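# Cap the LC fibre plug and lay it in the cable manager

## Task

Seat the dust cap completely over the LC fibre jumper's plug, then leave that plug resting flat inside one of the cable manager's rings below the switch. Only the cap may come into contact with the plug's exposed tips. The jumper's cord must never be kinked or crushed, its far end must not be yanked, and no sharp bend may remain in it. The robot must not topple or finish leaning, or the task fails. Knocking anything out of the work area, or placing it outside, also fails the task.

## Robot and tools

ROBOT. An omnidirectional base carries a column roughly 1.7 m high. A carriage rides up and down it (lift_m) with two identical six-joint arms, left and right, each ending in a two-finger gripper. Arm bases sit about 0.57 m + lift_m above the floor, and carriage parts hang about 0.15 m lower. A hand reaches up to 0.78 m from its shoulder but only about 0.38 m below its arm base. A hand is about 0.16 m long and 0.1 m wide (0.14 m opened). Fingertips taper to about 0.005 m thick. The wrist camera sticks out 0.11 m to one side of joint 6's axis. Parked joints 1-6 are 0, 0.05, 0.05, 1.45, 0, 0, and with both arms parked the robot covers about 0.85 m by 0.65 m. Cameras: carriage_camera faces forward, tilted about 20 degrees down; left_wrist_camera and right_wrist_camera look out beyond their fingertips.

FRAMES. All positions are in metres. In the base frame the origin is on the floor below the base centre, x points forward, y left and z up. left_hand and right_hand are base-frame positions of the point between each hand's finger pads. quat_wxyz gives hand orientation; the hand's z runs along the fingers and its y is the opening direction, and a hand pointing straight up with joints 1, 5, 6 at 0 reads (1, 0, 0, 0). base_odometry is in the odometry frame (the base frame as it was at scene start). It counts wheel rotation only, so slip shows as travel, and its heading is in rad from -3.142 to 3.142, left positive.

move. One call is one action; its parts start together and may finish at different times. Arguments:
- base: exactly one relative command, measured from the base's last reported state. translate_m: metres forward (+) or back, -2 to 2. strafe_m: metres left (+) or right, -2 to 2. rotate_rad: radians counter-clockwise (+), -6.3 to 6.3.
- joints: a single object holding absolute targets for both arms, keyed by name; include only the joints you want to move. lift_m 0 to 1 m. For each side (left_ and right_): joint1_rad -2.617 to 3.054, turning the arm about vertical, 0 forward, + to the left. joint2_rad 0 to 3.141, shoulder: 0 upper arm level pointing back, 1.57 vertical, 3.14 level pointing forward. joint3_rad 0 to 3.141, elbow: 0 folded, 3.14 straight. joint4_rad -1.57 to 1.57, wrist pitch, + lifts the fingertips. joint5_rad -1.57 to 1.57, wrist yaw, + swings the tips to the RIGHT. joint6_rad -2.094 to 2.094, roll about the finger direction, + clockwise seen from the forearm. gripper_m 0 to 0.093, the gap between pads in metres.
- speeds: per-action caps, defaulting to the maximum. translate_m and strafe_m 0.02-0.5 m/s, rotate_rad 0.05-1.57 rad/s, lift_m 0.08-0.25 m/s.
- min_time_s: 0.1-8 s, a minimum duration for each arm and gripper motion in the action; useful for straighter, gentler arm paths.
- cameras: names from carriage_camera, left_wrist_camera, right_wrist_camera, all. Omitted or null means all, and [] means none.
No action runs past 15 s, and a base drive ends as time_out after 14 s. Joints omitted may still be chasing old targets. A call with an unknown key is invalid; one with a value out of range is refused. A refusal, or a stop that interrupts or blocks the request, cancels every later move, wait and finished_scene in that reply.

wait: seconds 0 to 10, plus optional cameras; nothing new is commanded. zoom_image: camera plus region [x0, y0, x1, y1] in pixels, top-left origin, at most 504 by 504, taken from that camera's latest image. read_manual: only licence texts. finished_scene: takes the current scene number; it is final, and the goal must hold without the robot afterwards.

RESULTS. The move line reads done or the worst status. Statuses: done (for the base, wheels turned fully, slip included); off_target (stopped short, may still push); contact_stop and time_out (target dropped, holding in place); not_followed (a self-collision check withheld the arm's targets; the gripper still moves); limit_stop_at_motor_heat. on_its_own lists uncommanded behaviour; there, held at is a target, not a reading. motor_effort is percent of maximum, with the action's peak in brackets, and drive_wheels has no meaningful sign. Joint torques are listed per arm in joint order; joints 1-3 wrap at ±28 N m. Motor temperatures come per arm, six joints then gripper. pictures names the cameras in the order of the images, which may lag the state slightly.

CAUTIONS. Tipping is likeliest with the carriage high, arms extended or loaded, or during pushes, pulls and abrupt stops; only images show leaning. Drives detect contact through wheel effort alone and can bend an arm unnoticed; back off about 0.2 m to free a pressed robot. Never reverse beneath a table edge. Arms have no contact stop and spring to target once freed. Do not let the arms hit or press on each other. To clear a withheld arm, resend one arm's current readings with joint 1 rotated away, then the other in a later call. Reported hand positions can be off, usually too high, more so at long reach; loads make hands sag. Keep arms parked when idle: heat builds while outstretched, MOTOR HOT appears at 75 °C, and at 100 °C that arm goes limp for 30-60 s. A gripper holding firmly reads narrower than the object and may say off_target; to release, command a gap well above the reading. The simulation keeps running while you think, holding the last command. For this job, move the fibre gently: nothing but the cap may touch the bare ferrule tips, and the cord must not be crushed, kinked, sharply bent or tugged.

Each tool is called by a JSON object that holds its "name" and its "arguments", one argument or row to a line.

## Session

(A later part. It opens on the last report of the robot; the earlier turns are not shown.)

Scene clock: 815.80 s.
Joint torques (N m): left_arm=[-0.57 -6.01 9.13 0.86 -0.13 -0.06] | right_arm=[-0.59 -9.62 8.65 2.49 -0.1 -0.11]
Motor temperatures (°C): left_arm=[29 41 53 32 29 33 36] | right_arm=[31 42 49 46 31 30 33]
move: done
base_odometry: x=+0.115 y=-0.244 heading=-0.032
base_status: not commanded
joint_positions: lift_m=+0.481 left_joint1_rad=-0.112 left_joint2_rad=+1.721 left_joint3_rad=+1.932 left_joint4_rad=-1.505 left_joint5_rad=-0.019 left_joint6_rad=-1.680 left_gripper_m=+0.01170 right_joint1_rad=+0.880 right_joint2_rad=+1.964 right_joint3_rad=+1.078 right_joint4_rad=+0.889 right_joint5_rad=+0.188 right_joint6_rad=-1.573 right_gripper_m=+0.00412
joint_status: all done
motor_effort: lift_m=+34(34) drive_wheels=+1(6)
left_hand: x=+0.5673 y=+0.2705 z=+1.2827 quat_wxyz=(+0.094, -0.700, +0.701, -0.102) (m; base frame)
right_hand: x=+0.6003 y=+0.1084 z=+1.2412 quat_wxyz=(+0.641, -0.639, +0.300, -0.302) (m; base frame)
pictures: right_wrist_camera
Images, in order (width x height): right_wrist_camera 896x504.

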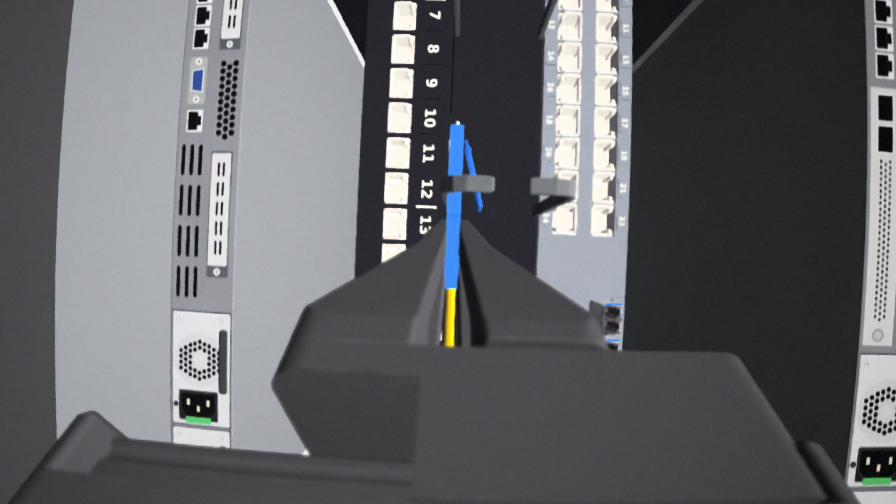

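{"name": "move", "arguments": {
  "joints": {"right_gripper_m": 0.001},
  "min_time_s": 2,
  "cameras": ["right_wrist_camera"]
}}

{"name": "zoom_image", "arguments": {
  "camera": "right_wrist_camera",
  "region": [370, 120, 530, 300]
}}

Scene clock: 823.87 s.
Joint torques (N m): left_arm=[-0.55 -5.97 9.1 0.85 -0.13 -0.06] | right_arm=[-0.59 -9.61 8.66 2.49 -0.1 -0.11]
Motor temperatures (°C): left_arm=[29 41 53 32 29 33 36] | right_arm=[31 42 50 46 31 30 33]
move: done
base_odometry: x=+0.115 y=-0.244 heading=-0.032
base_status: not commanded
joint_positions: lift_m=+0.481 left_joint1_rad=-0.112 left_joint2_rad=+1.721 left_joint3_rad=+1.932 left_joint4_rad=-1.505 left_joint5_rad=-0.019 left_joint6_rad=-1.680 left_gripper_m=+0.01170 right_joint1_rad=+0.880 right_joint2_rad=+1.964 right_joint3_rad=+1.078 right_joint4_rad=+0.889 right_joint5_rad=+0.188 right_joint6_rad=-1.573 right_gripper_m=+0.00346
joint_status: all done
motor_effort: lift_m=+34(34) drive_wheels=+4(5)
left_hand: x=+0.5673 y=+0.2705 z=+1.2827 quat_wxyz=(+0.094, -0.700, +0.701, -0.102) (m; base frame)
right_hand: x=+0.6003 y=+0.1084 z=+1.2412 quat_wxyz=(+0.641, -0.639, +0.300, -0.302) (m; base frame)
pictures: right_wrist_camera
Images, in order (width x height): right_wrist_camera 896x504.

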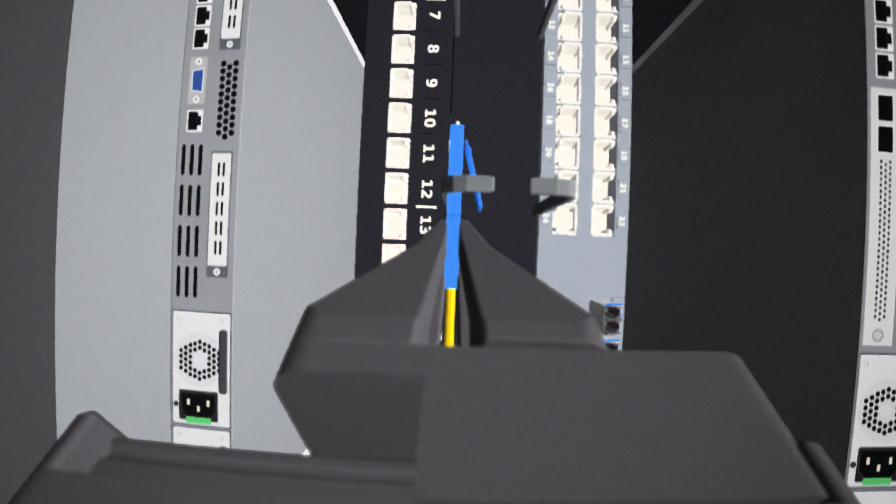

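Scaled by 2.800 from the camera's 896x504 image, which has a finer 1280x720 frame.

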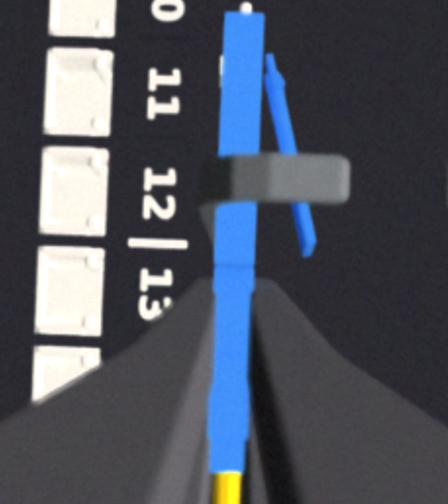

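{"name": "move", "arguments": {
  "joints": {"lift_m": 0.4915},
  "speeds": {"lift_m": 0.08},
  "cameras": ["right_wrist_camera", "left_wrist_camera"]
}}

Scene clock: 848.00 s.
Joint torques (N m): left_arm=[-0.61 -6.16 8.85 0.85 -0.12 -0.06] | right_arm=[-0.57 -10.21 8.4 2.54 -0.1 -0.11]
Motor temperatures (°C): left_arm=[29 41 53 32 29 33 36] | right_arm=[31 42 51 46 31 30 34]
move: done
base_odometry: x=+0.115 y=-0.244 heading=-0.032
base_status: not commanded
joint_positions: lift_m=+0.491 left_joint1_rad=-0.112 left_joint2_rad=+1.724 left_joint3_rad=+1.936 left_joint4_rad=-1.504 left_joint5_rad=-0.019 left_joint6_rad=-1.680 left_gripper_m=+0.01170 right_joint1_rad=+0.880 right_joint2_rad=+1.969 right_joint3_rad=+1.081 right_joint4_rad=+0.885 right_joint5_rad=+0.188 right_joint6_rad=-1.573 right_gripper_m=+0.00345
joint_status: all done
motor_effort: lift_m=+35(43) drive_wheels=+1(6)
left_hand: x=+0.5681 y=+0.2705 z=+1.2937 quat_wxyz=(+0.094, -0.700, +0.700, -0.102) (m; base frame)
right_hand: x=+0.6009 y=+0.1092 z=+1.2493 quat_wxyz=(+0.639, -0.641, +0.301, -0.301) (m; base frame)
pictures: left_wrist_camera, right_wrist_camera
Images, in order (width x height): left_wrist_camera 896x504, right_wrist_camera 896x504.

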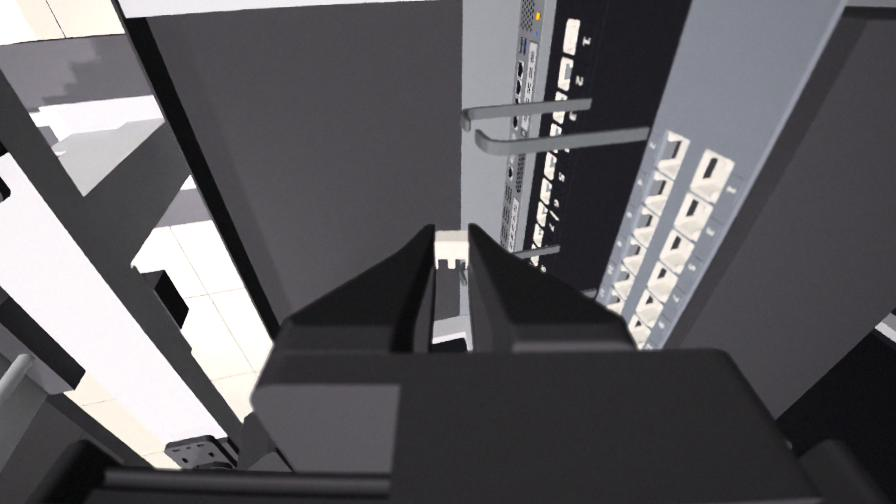

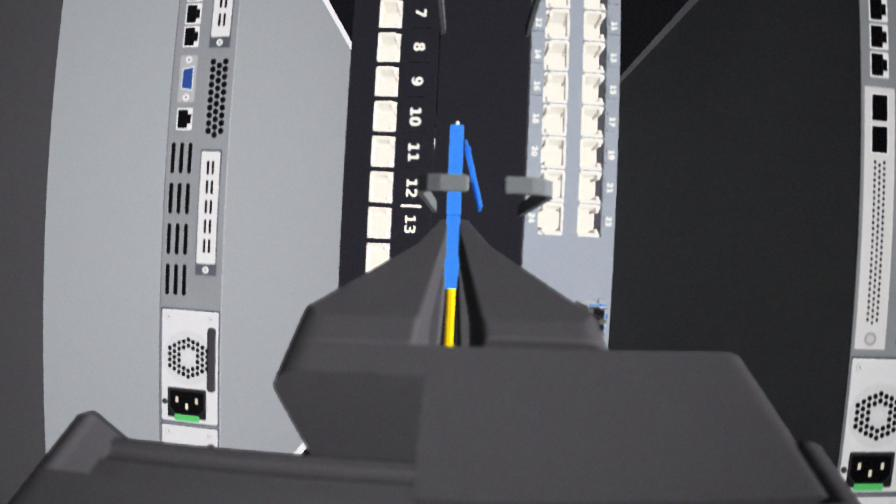

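{"name": "move", "arguments": {
  "joints": {"right_joint1_rad": 0.8715, "right_joint2_rad": 2.164, "right_joint3_rad": 1.095, "right_joint4_rad": 1.308, "right_joint5_rad": 0.148, "right_joint6_rad": -1.82},
  "min_time_s": 3,
  "cameras": ["right_wrist_camera", "carriage_camera"]
}}

{"name": "zoom_image", "arguments": {
  "camera": "right_wrist_camera",
  "region": [370, 90, 550, 300]
}}

Scene clock: 857.53 s.
Joint torques (N m): left_arm=[-0.59 -6.16 8.87 0.85 -0.13 -0.07] | right_arm=[-0.58 -10.36 7.21 2.57 -0.11 -0.13]
Motor temperatures (°C): left_arm=[29 41 53 32 29 33 36] | right_arm=[31 43 49 47 31 30 34]
move: done
base_odometry: x=+0.115 y=-0.244 heading=-0.032
base_status: not commanded
joint_positions: lift_m=+0.491 left_joint1_rad=-0.112 left_joint2_rad=+1.724 left_joint3_rad=+1.936 left_joint4_rad=-1.504 left_joint5_rad=-0.019 left_joint6_rad=-1.680 left_gripper_m=+0.01170 right_joint1_rad=+0.877 right_joint2_rad=+2.146 right_joint3_rad=+1.081 right_joint4_rad=+1.304 right_joint5_rad=+0.159 right_joint6_rad=-1.809 right_gripper_m=+0.00345
joint_status: all done
motor_effort: lift_m=+35(36) drive_wheels=+4(7)
left_hand: x=+0.5681 y=+0.2705 z=+1.2937 quat_wxyz=(+0.094, -0.700, +0.700, -0.102) (m; base frame)
right_hand: x=+0.6017 y=+0.1153 z=+1.2528 quat_wxyz=(+0.678, -0.586, +0.200, -0.396) (m; base frame)
pictures: carriage_camera, right_wrist_camera
Images, in order (width x height): carriage_camera 896x504, right_wrist_camera 896x504.

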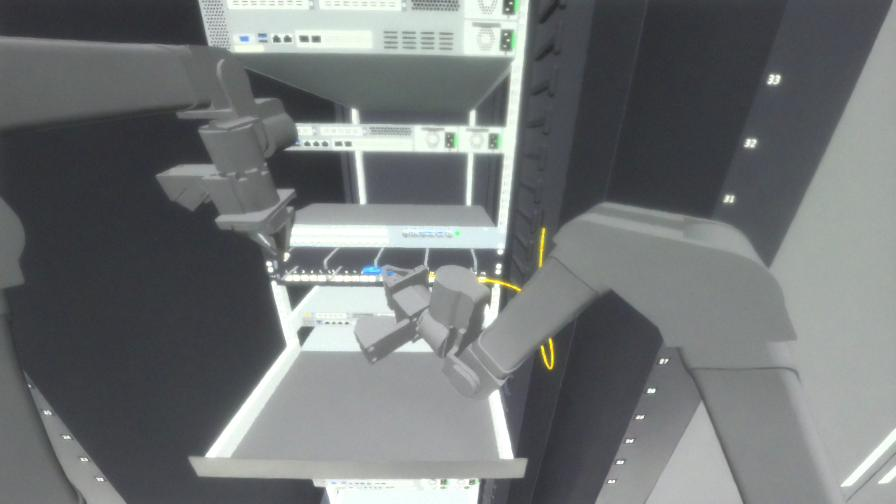

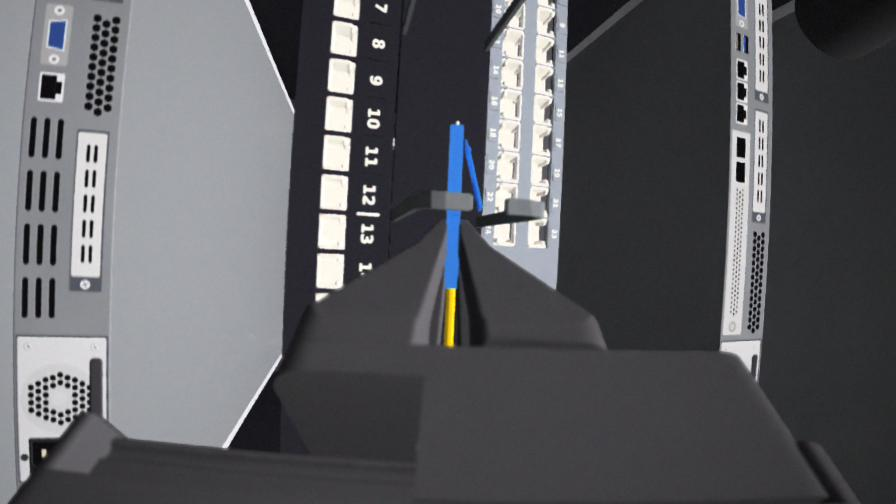

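Scaled by 2.400 from the camera's 896x504 image, which has a finer 1280x720 frame.

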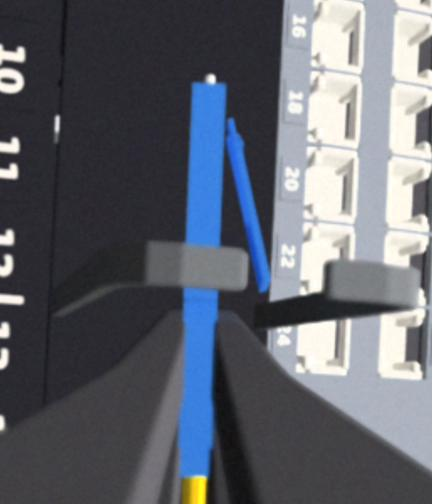

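{"name": "move", "arguments": {
  "cameras": ["carriage_camera"]
}}

Scene clock: 892.70 s.
Joint torques (N m): left_arm=[-0.51 -6.2 8.84 0.85 -0.12 -0.06] | right_arm=[-0.57 -10.39 7.2 2.55 -0.11 -0.13]
Motor temperatures (°C): left_arm=[29 42 52 32 29 33 36] | right_arm=[31 46 47 50 31 30 35]
base_odometry: x=+0.115 y=-0.244 heading=-0.032
base_status: not commanded
joint_positions: lift_m=+0.491 left_joint1_rad=-0.112 left_joint2_rad=+1.724 left_joint3_rad=+1.936 left_joint4_rad=-1.504 left_joint5_rad=-0.019 left_joint6_rad=-1.680 left_gripper_m=+0.01170 right_joint1_rad=+0.877 right_joint2_rad=+2.146 right_joint3_rad=+1.081 right_joint4_rad=+1.306 right_joint5_rad=+0.158 right_joint6_rad=-1.810 right_gripper_m=+0.00345
joint_status: all done
motor_effort: lift_m=+35(36) drive_wheels=-1(7)
left_hand: x=+0.5681 y=+0.2705 z=+1.2937 quat_wxyz=(+0.094, -0.700, +0.700, -0.102) (m; base frame)
right_hand: x=+0.6015 y=+0.1153 z=+1.2533 quat_wxyz=(+0.679, -0.585, +0.199, -0.396) (m; base frame)
pictures: carriage_camera
Images, in order (width x height): carriage_camera 896x504.

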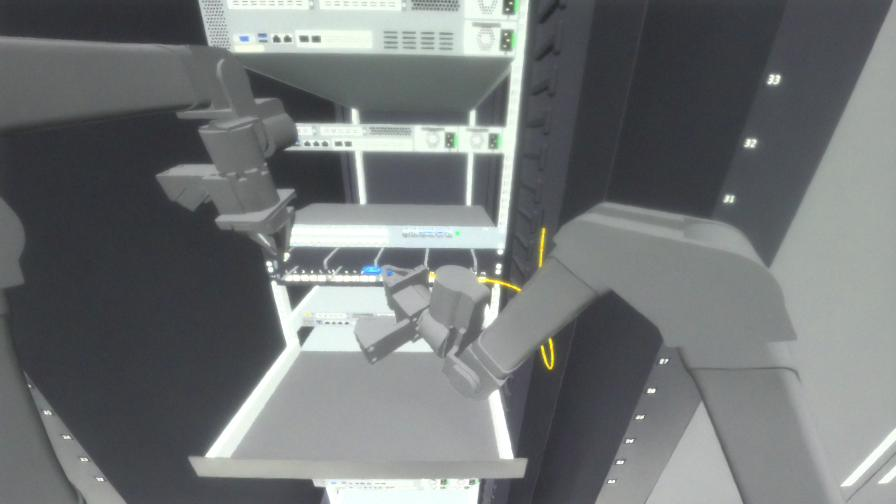

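{"name": "move", "arguments": {
  "joints": {"left_joint1_rad": -0.401, "left_joint2_rad": 1.762, "left_joint3_rad": 1.975, "left_joint4_rad": -1.464, "left_joint5_rad": -0.130, "left_joint6_rad": -1.957},
  "min_time_s": 2.5,
  "cameras": ["carriage_camera", "left_wrist_camera"]
}}

Scene clock: 943.90 s.
Joint torques (N m): left_arm=[-0.61 -5.85 9.55 0.89 -0.19 -0.08] | right_arm=[-0.58 -10.35 7.2 2.54 -0.11 -0.12]
Motor temperatures (°C): left_arm=[29 42 52 33 29 33 36] | right_arm=[31 48 46 52 31 30 35]
move: done
base_odometry: x=+0.115 y=-0.244 heading=-0.032
base_status: not commanded
joint_positions: lift_m=+0.491 left_joint1_rad=-0.393 left_joint2_rad=+1.749 left_joint3_rad=+1.942 left_joint4_rad=-1.478 left_joint5_rad=-0.117 left_joint6_rad=-1.946 left_gripper_m=+0.01170 right_joint1_rad=+0.877 right_joint2_rad=+2.146 right_joint3_rad=+1.081 right_joint4_rad=+1.307 right_joint5_rad=+0.157 right_joint6_rad=-1.810 right_gripper_m=+0.00345
joint_status: all done
motor_effort: lift_m=+35(36) drive_wheels=+2(6)
left_hand: x=+0.5598 y=+0.1859 z=+1.2901 quat_wxyz=(+0.109, -0.698, +0.699, -0.108) (m; base frame)
right_hand: x=+0.6015 y=+0.1153 z=+1.2535 quat_wxyz=(+0.679, -0.585, +0.199, -0.396) (m; base frame)
pictures: carriage_camera, left_wrist_camera
Images, in order (width x height): carriage_camera 896x504, left_wrist_camera 896x504.

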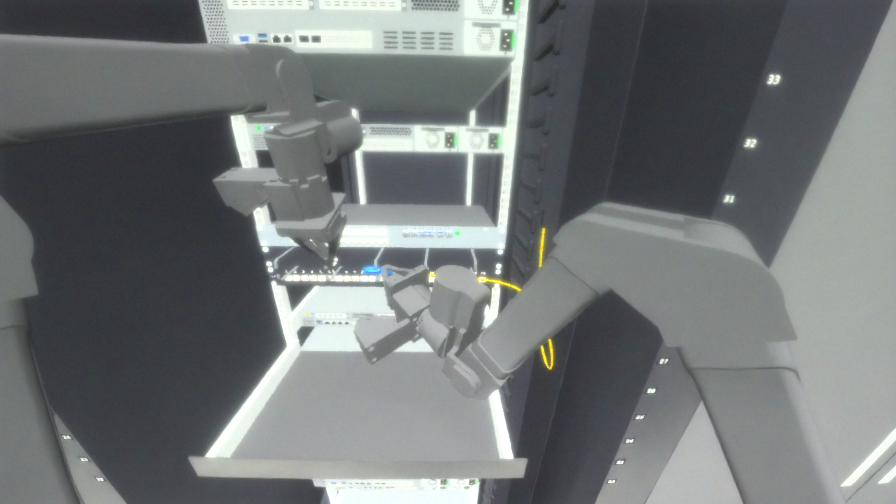

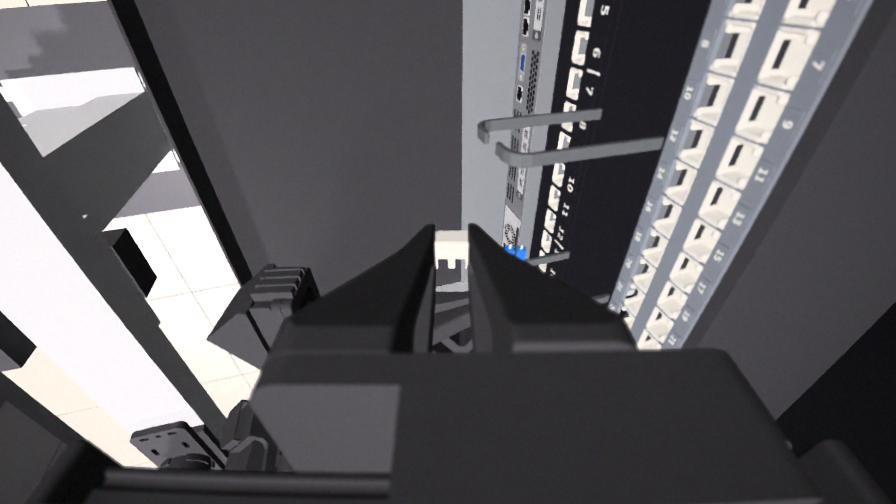

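{"name": "move", "arguments": {
  "joints": {"left_joint1_rad": -0.374, "left_joint2_rad": 1.866, "left_joint3_rad": 1.957, "left_joint4_rad": -1.334, "left_joint5_rad": -0.123, "left_joint6_rad": -1.931},
  "min_time_s": 2.5,
  "cameras": ["left_wrist_camera", "right_wrist_camera"]
}}

{"name": "zoom_image", "arguments": {
  "camera": "right_wrist_camera",
  "region": [320, 60, 590, 330]
}}

{"name": "zoom_image", "arguments": {
  "camera": "left_wrist_camera",
  "region": [340, 150, 560, 370]
}}

Scene clock: 967.03 s.
Joint torques (N m): left_arm=[0.7 -6.99 8.29 0.95 -0.11 0.14] | right_arm=[-0.55 -10.37 7.2 2.54 -0.11 -0.12]
Motor temperatures (°C): left_arm=[29 42 55 33 29 33 36] | right_arm=[31 48 46 53 31 30 35]
move: done
base_odometry: x=+0.115 y=-0.244 heading=-0.032
base_status: not commanded
joint_positions: lift_m=+0.491 left_joint1_rad=-0.382 left_joint2_rad=+1.853 left_joint3_rad=+1.942 left_joint4_rad=-1.349 left_joint5_rad=-0.117 left_joint6_rad=-1.942 left_gripper_m=+0.01170 right_joint1_rad=+0.877 right_joint2_rad=+2.146 right_joint3_rad=+1.081 right_joint4_rad=+1.307 right_joint5_rad=+0.157 right_joint6_rad=-1.811 right_gripper_m=+0.00345
joint_status: all done
motor_effort: lift_m=+35(36) drive_wheels=+4(6)
left_hand: x=+0.6004 y=+0.1737 z=+1.2614 quat_wxyz=(+0.115, -0.700, +0.695, -0.119) (m; base frame)
right_hand: x=+0.6015 y=+0.1153 z=+1.2535 quat_wxyz=(+0.679, -0.585, +0.199, -0.396) (m; base frame)
pictures: left_wrist_camera, right_wrist_camera
Images, in order (width x height): left_wrist_camera 896x504, right_wrist_camera 896x504.

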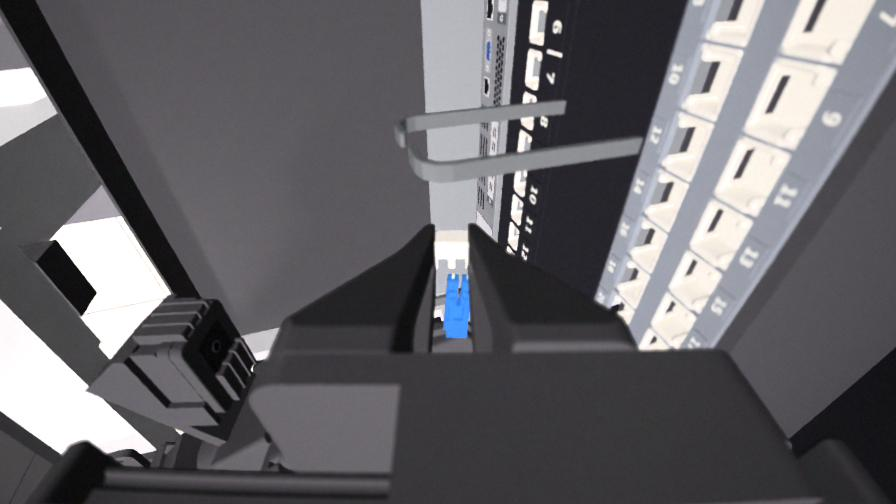

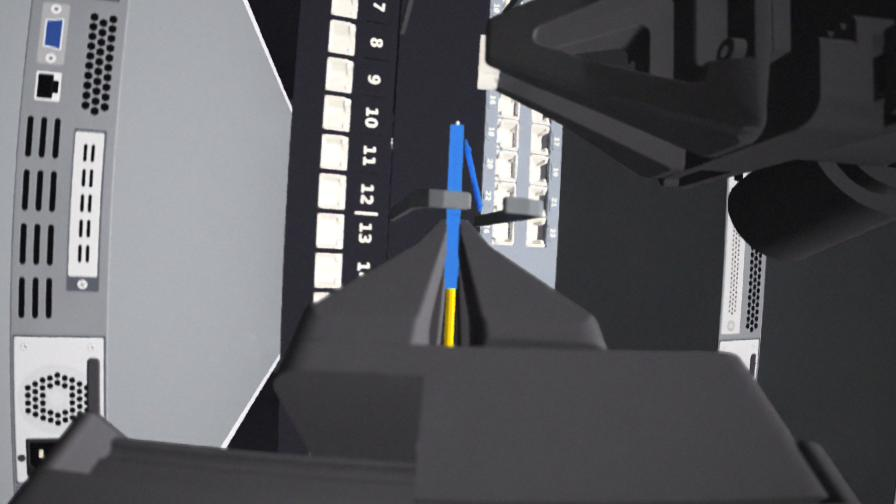

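Scaled by 1.867 from the camera's 896x504 image, which has a finer 1280x720 frame.

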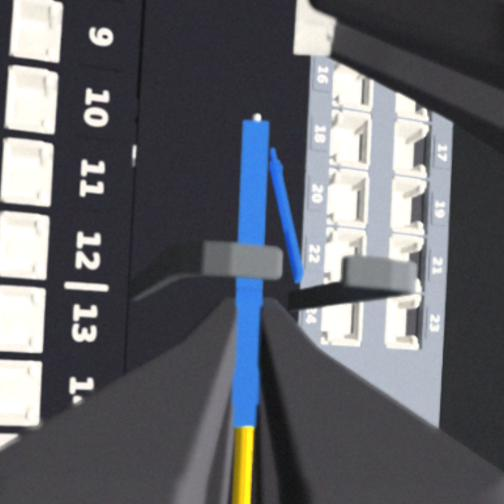

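Scaled by 2.291 from the camera's 896x504 image, which has a finer 1280x720 frame.

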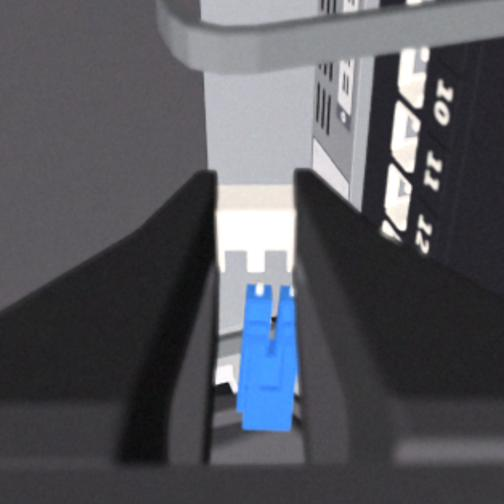

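{"name": "zoom_image", "arguments": {
  "camera": "right_wrist_camera",
  "region": [420, 20, 540, 140]
}}

Scaled by 4.200 from the camera's 896x504 image, which has a finer 1280x720 frame.

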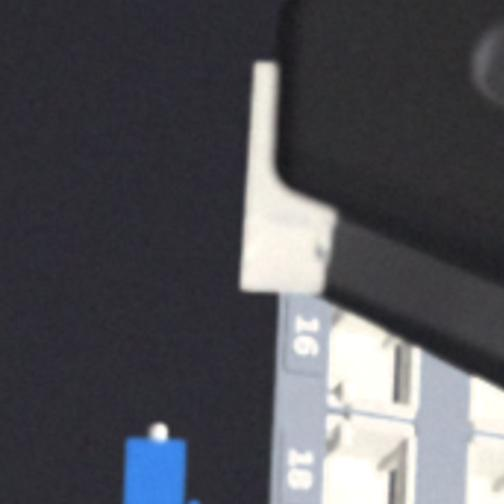

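{"name": "move", "arguments": {
  "joints": {"left_joint1_rad": -0.395, "left_joint2_rad": 1.908, "left_joint3_rad": 2.001, "left_joint4_rad": -1.341, "left_joint5_rad": -0.123, "left_joint6_rad": -1.931},
  "min_time_s": 2,
  "cameras": ["left_wrist_camera", "right_wrist_camera"]
}}

{"name": "zoom_image", "arguments": {
  "camera": "right_wrist_camera",
  "region": [400, 40, 540, 180]
}}

{"name": "zoom_image", "arguments": {
  "camera": "left_wrist_camera",
  "region": [390, 210, 510, 330]
}}

Scene clock: 1037.67 s.
Joint torques (N m): left_arm=[-0.68 -7.31 9.99 0.82 -0.13 0.12] | right_arm=[-0.58 -10.33 7.2 2.54 -0.11 -0.12]
Motor temperatures (°C): left_arm=[29 44 55 33 29 33 36] | right_arm=[31 49 46 54 31 30 36]
move: done
base_odometry: x=+0.115 y=-0.244 heading=-0.032
base_status: not commanded
joint_positions: lift_m=+0.491 left_joint1_rad=-0.386 left_joint2_rad=+1.894 left_joint3_rad=+1.967 left_joint4_rad=-1.347 left_joint5_rad=-0.117 left_joint6_rad=-1.941 left_gripper_m=+0.01170 right_joint1_rad=+0.877 right_joint2_rad=+2.146 right_joint3_rad=+1.081 right_joint4_rad=+1.307 right_joint5_rad=+0.157 right_joint6_rad=-1.811 right_gripper_m=+0.00345
joint_status: all done
motor_effort: lift_m=+36(36) drive_wheels=+2(6)
left_hand: x=+0.6077 y=+0.1691 z=+1.2530 quat_wxyz=(+0.112, -0.699, +0.698, -0.113) (m; base frame)
right_hand: x=+0.6015 y=+0.1153 z=+1.2536 quat_wxyz=(+0.679, -0.585, +0.199, -0.396) (m; base frame)
pictures: left_wrist_camera, right_wrist_camera
Images, in order (width x height): left_wrist_camera 896x504, right_wrist_camera 896x504.

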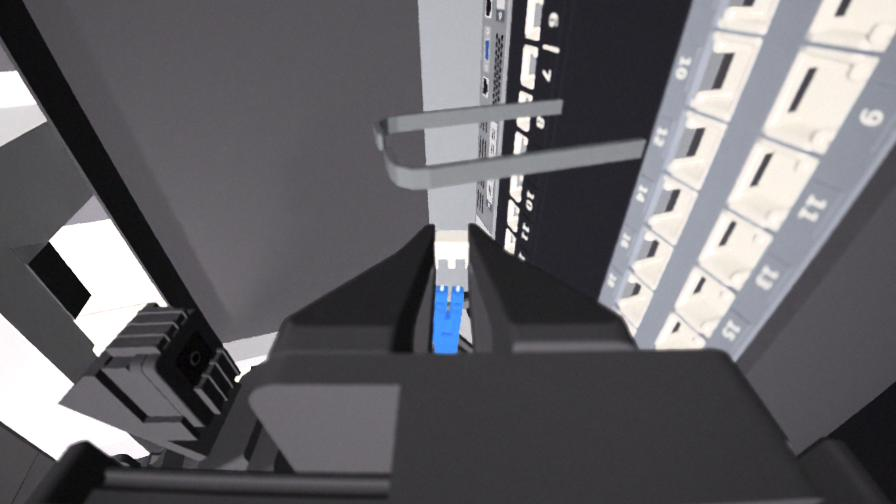

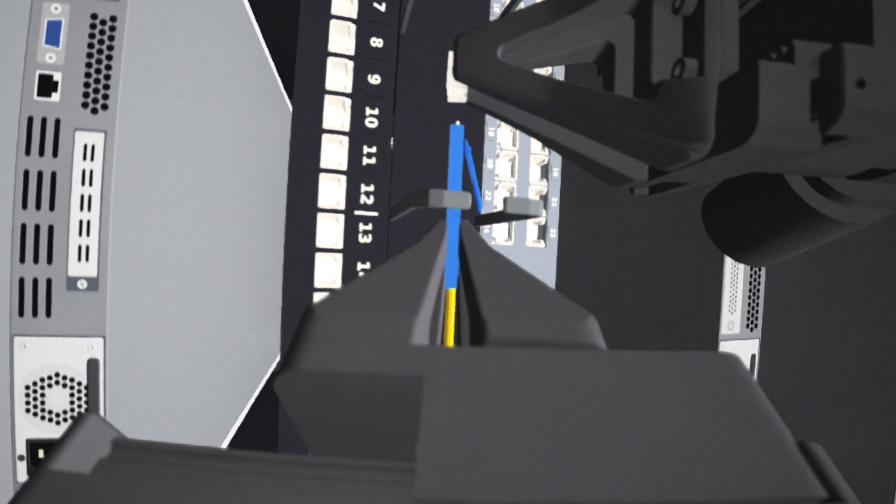

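Scaled by 3.600 from the camera's 896x504 image, which has a finer 1280x720 frame.

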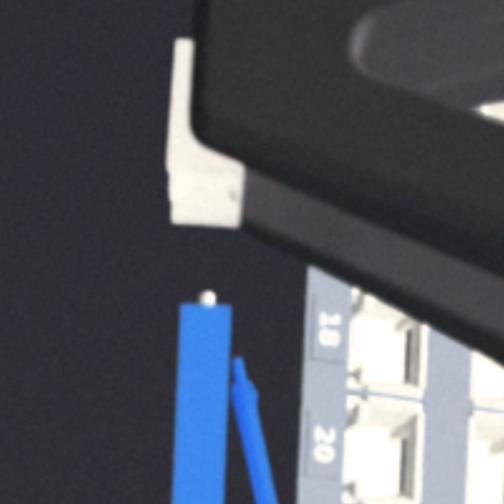

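Scaled by 4.200 from the camera's 896x504 image, which has a finer 1280x720 frame.

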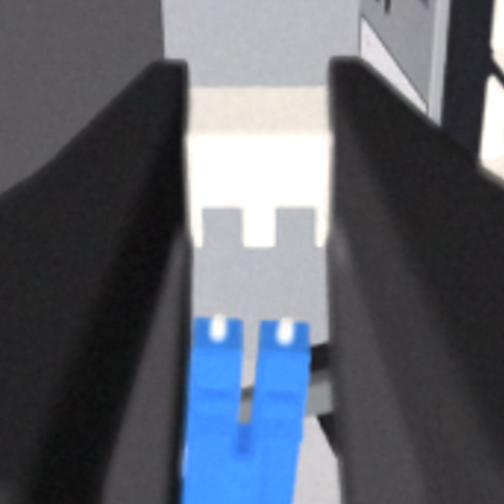

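{"name": "zoom_image", "arguments": {
  "camera": "left_wrist_camera",
  "region": [400, 260, 500, 360]
}}

Scaled by 5.040 from the camera's 896x504 image, which has a finer 1280x720 frame.

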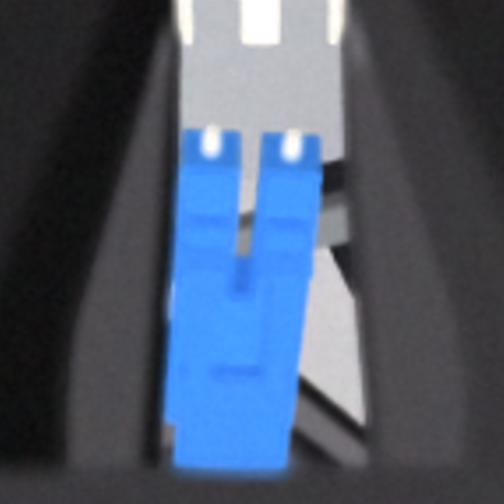

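{"name": "move", "arguments": {
  "joints": {"left_joint1_rad": -0.404, "left_joint2_rad": 1.914, "left_joint3_rad": 2.010, "left_joint4_rad": -1.356, "left_joint5_rad": -0.124, "left_joint6_rad": -1.888},
  "min_time_s": 1.5,
  "cameras": ["left_wrist_camera", "right_wrist_camera"]
}}

{"name": "zoom_image", "arguments": {
  "camera": "right_wrist_camera",
  "region": [400, 40, 540, 180]
}}

{"name": "zoom_image", "arguments": {
  "camera": "left_wrist_camera",
  "region": [395, 230, 505, 340]
}}

Scene clock: 1101.20 s.
Joint torques (N m): left_arm=[-0.62 -7.31 10.02 0.67 -0.13 0.14] | right_arm=[-0.58 -10.37 7.23 2.54 -0.11 -0.12]
Motor temperatures (°C): left_arm=[29 46 55 33 29 33 36] | right_arm=[31 50 46 55 31 30 36]
move: done
base_odometry: x=+0.115 y=-0.244 heading=-0.032
base_status: not commanded
joint_positions: lift_m=+0.491 left_joint1_rad=-0.395 left_joint2_rad=+1.900 left_joint3_rad=+1.976 left_joint4_rad=-1.347 left_joint5_rad=-0.117 left_joint6_rad=-1.899 left_gripper_m=+0.01170 right_joint1_rad=+0.877 right_joint2_rad=+2.146 right_joint3_rad=+1.081 right_joint4_rad=+1.307 right_joint5_rad=+0.157 right_joint6_rad=-1.811 right_gripper_m=+0.00345
joint_status: all done
motor_effort: lift_m=+35(36) drive_wheels=+0(6)
left_hand: x=+0.6081 y=+0.1648 z=+1.2535 quat_wxyz=(+0.114, -0.681, +0.715, -0.112) (m; base frame)
right_hand: x=+0.6015 y=+0.1153 z=+1.2536 quat_wxyz=(+0.679, -0.585, +0.199, -0.396) (m; base frame)
pictures: left_wrist_camera, right_wrist_camera
Images, in order (width x height): left_wrist_camera 896x504, right_wrist_camera 896x504.

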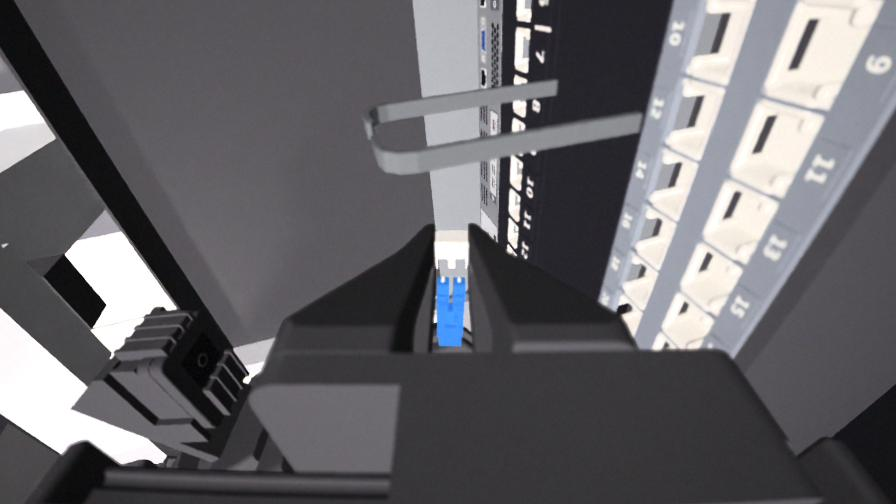

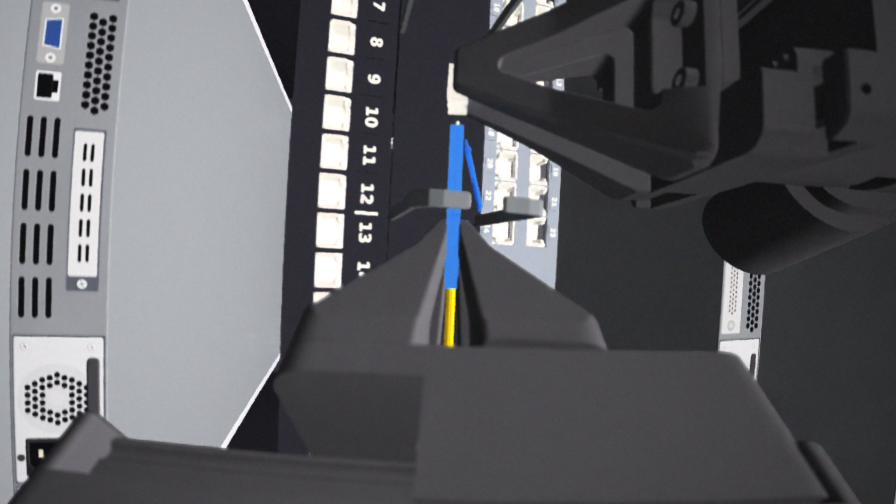

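Scaled by 3.600 from the camera's 896x504 image, which has a finer 1280x720 frame.

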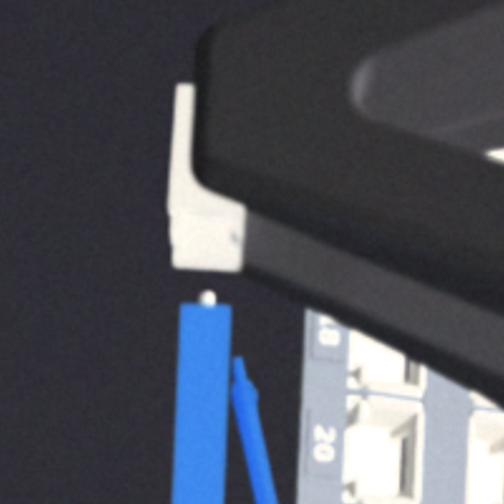

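Scaled by 4.582 from the camera's 896x504 image, which has a finer 1280x720 frame.

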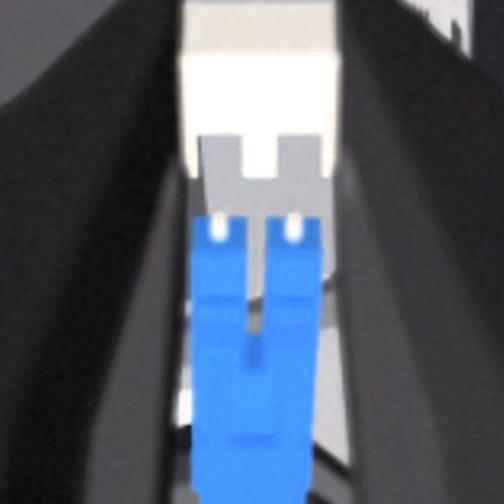

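{"name": "move", "arguments": {
  "joints": {"left_joint1_rad": -0.413, "left_joint2_rad": 1.918, "left_joint3_rad": 2.014, "left_joint4_rad": -1.356, "left_joint5_rad": -0.124, "left_joint6_rad": -1.888},
  "min_time_s": 1.5,
  "cameras": ["left_wrist_camera", "right_wrist_camera"]
}}

{"name": "zoom_image", "arguments": {
  "camera": "right_wrist_camera",
  "region": [400, 60, 520, 180]
}}

{"name": "zoom_image", "arguments": {
  "camera": "left_wrist_camera",
  "region": [395, 230, 505, 340]
}}

Scene clock: 1144.53 s.
Joint torques (N m): left_arm=[-0.64 -7.43 10 0.67 -0.13 0.13] | right_arm=[-0.59 -10.37 7.21 2.54 -0.11 -0.12]
Motor temperatures (°C): left_arm=[29 47 59 33 29 33 36] | right_arm=[31 50 46 55 31 30 36]
move: done
base_odometry: x=+0.115 y=-0.244 heading=-0.032
base_status: not commanded
joint_positions: lift_m=+0.491 left_joint1_rad=-0.405 left_joint2_rad=+1.905 left_joint3_rad=+1.980 left_joint4_rad=-1.348 left_joint5_rad=-0.117 left_joint6_rad=-1.898 left_gripper_m=+0.01170 right_joint1_rad=+0.877 right_joint2_rad=+2.146 right_joint3_rad=+1.081 right_joint4_rad=+1.307 right_joint5_rad=+0.157 right_joint6_rad=-1.811 right_gripper_m=+0.00345
joint_status: all done
motor_effort: lift_m=+35(36) drive_wheels=+2(5)
left_hand: x=+0.6077 y=+0.1608 z=+1.2528 quat_wxyz=(+0.113, -0.677, +0.718, -0.112) (m; base frame)
right_hand: x=+0.6015 y=+0.1153 z=+1.2536 quat_wxyz=(+0.679, -0.585, +0.199, -0.396) (m; base frame)
pictures: left_wrist_camera, right_wrist_camera
Images, in order (width x height): left_wrist_camera 896x504, right_wrist_camera 896x504.

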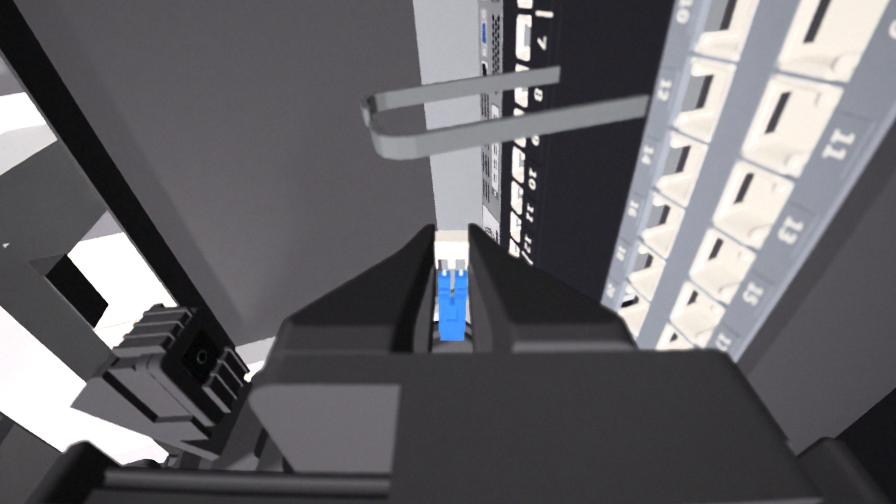

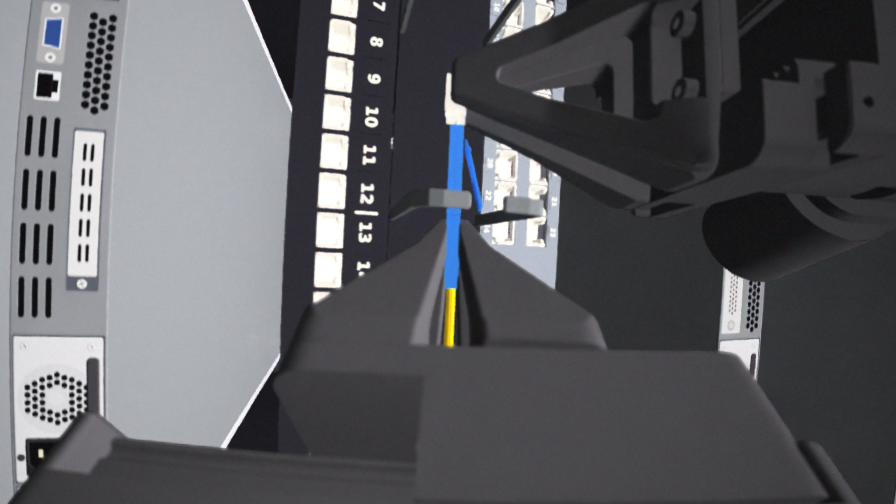

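Scaled by 4.200 from the camera's 896x504 image, which has a finer 1280x720 frame.

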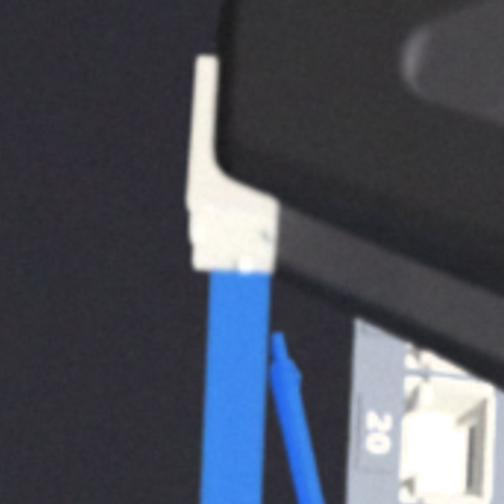

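Scaled by 4.582 from the camera's 896x504 image, which has a finer 1280x720 frame.

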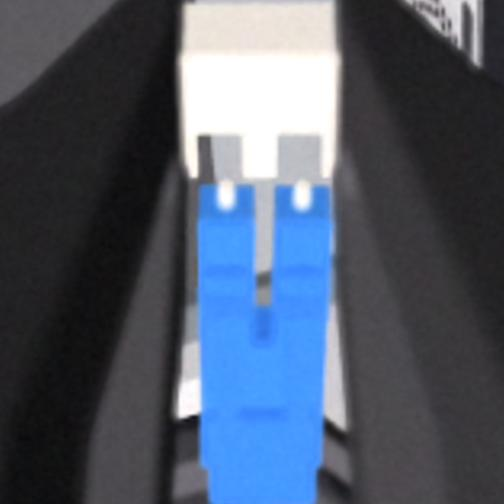

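{"name": "move", "arguments": {
  "joints": {"left_joint1_rad": -0.413, "left_joint2_rad": 1.918, "left_joint3_rad": 2.0165, "left_joint4_rad": -1.356, "left_joint5_rad": -0.124, "left_joint6_rad": -1.888},
  "min_time_s": 1,
  "cameras": ["left_wrist_camera", "right_wrist_camera"]
}}

{"name": "zoom_image", "arguments": {
  "camera": "right_wrist_camera",
  "region": [420, 80, 500, 160]
}}

{"name": "zoom_image", "arguments": {
  "camera": "left_wrist_camera",
  "region": [405, 230, 495, 320]
}}

Scene clock: 1167.87 s.
Joint torques (N m): left_arm=[-0.64 -7.45 10.22 0.67 -0.13 0.13] | right_arm=[-0.58 -10.37 7.19 2.54 -0.11 -0.12]
Motor temperatures (°C): left_arm=[29 47 57 33 29 33 36] | right_arm=[31 50 46 56 31 30 36]
move: done
base_odometry: x=+0.115 y=-0.244 heading=-0.032
base_status: not commanded
joint_positions: lift_m=+0.491 left_joint1_rad=-0.405 left_joint2_rad=+1.905 left_joint3_rad=+1.980 left_joint4_rad=-1.348 left_joint5_rad=-0.117 left_joint6_rad=-1.898 left_gripper_m=+0.01170 right_joint1_rad=+0.877 right_joint2_rad=+2.146 right_joint3_rad=+1.081 right_joint4_rad=+1.307 right_joint5_rad=+0.157 right_joint6_rad=-1.811 right_gripper_m=+0.00345
joint_status: all done
motor_effort: lift_m=+35(36) drive_wheels=+3(6)
left_hand: x=+0.6077 y=+0.1608 z=+1.2528 quat_wxyz=(+0.113, -0.677, +0.718, -0.112) (m; base frame)
right_hand: x=+0.6015 y=+0.1153 z=+1.2536 quat_wxyz=(+0.679, -0.585, +0.199, -0.396) (m; base frame)
pictures: left_wrist_camera, right_wrist_camera
Images, in order (width x height): left_wrist_camera 896x504, right_wrist_camera 896x504.

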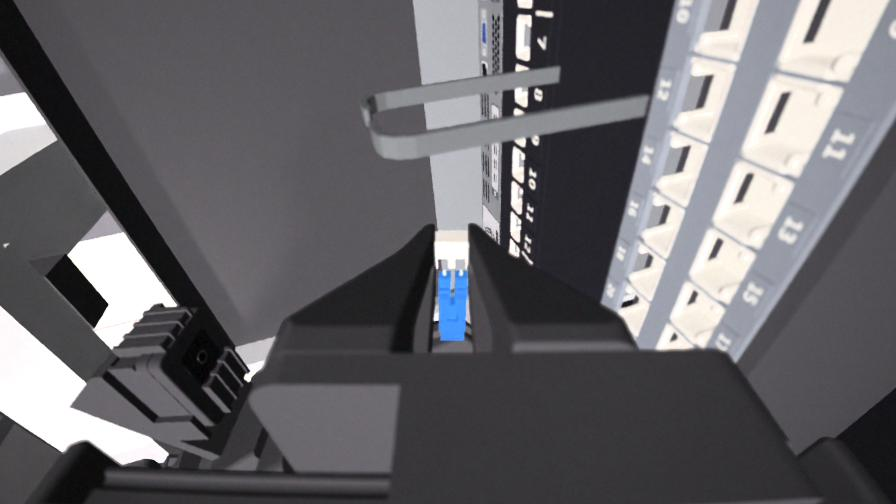

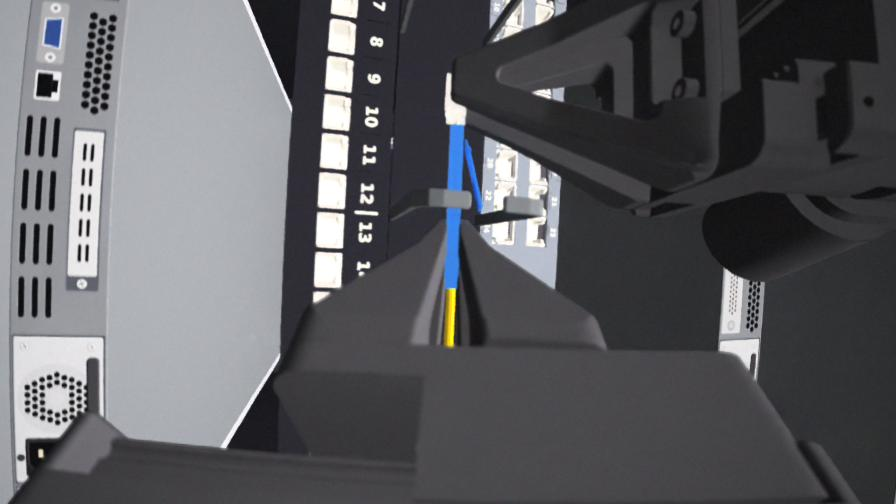

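Scaled by 6.300 from the camera's 896x504 image, which has a finer 1280x720 frame.

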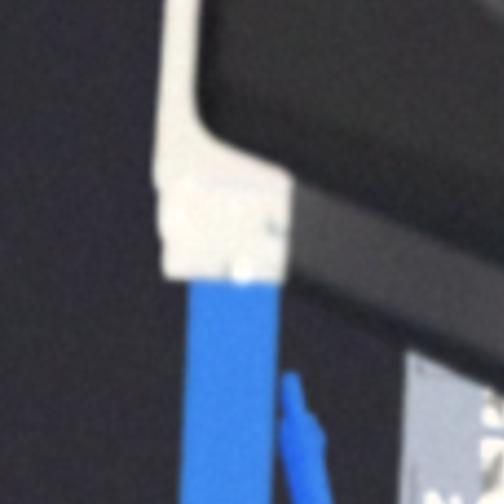

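Scaled by 5.600 from the camera's 896x504 image, which has a finer 1280x720 frame.

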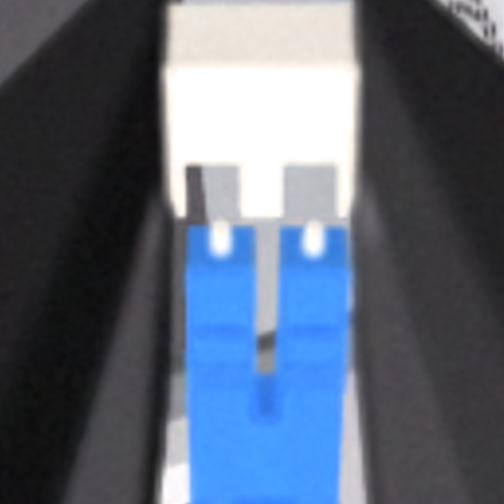

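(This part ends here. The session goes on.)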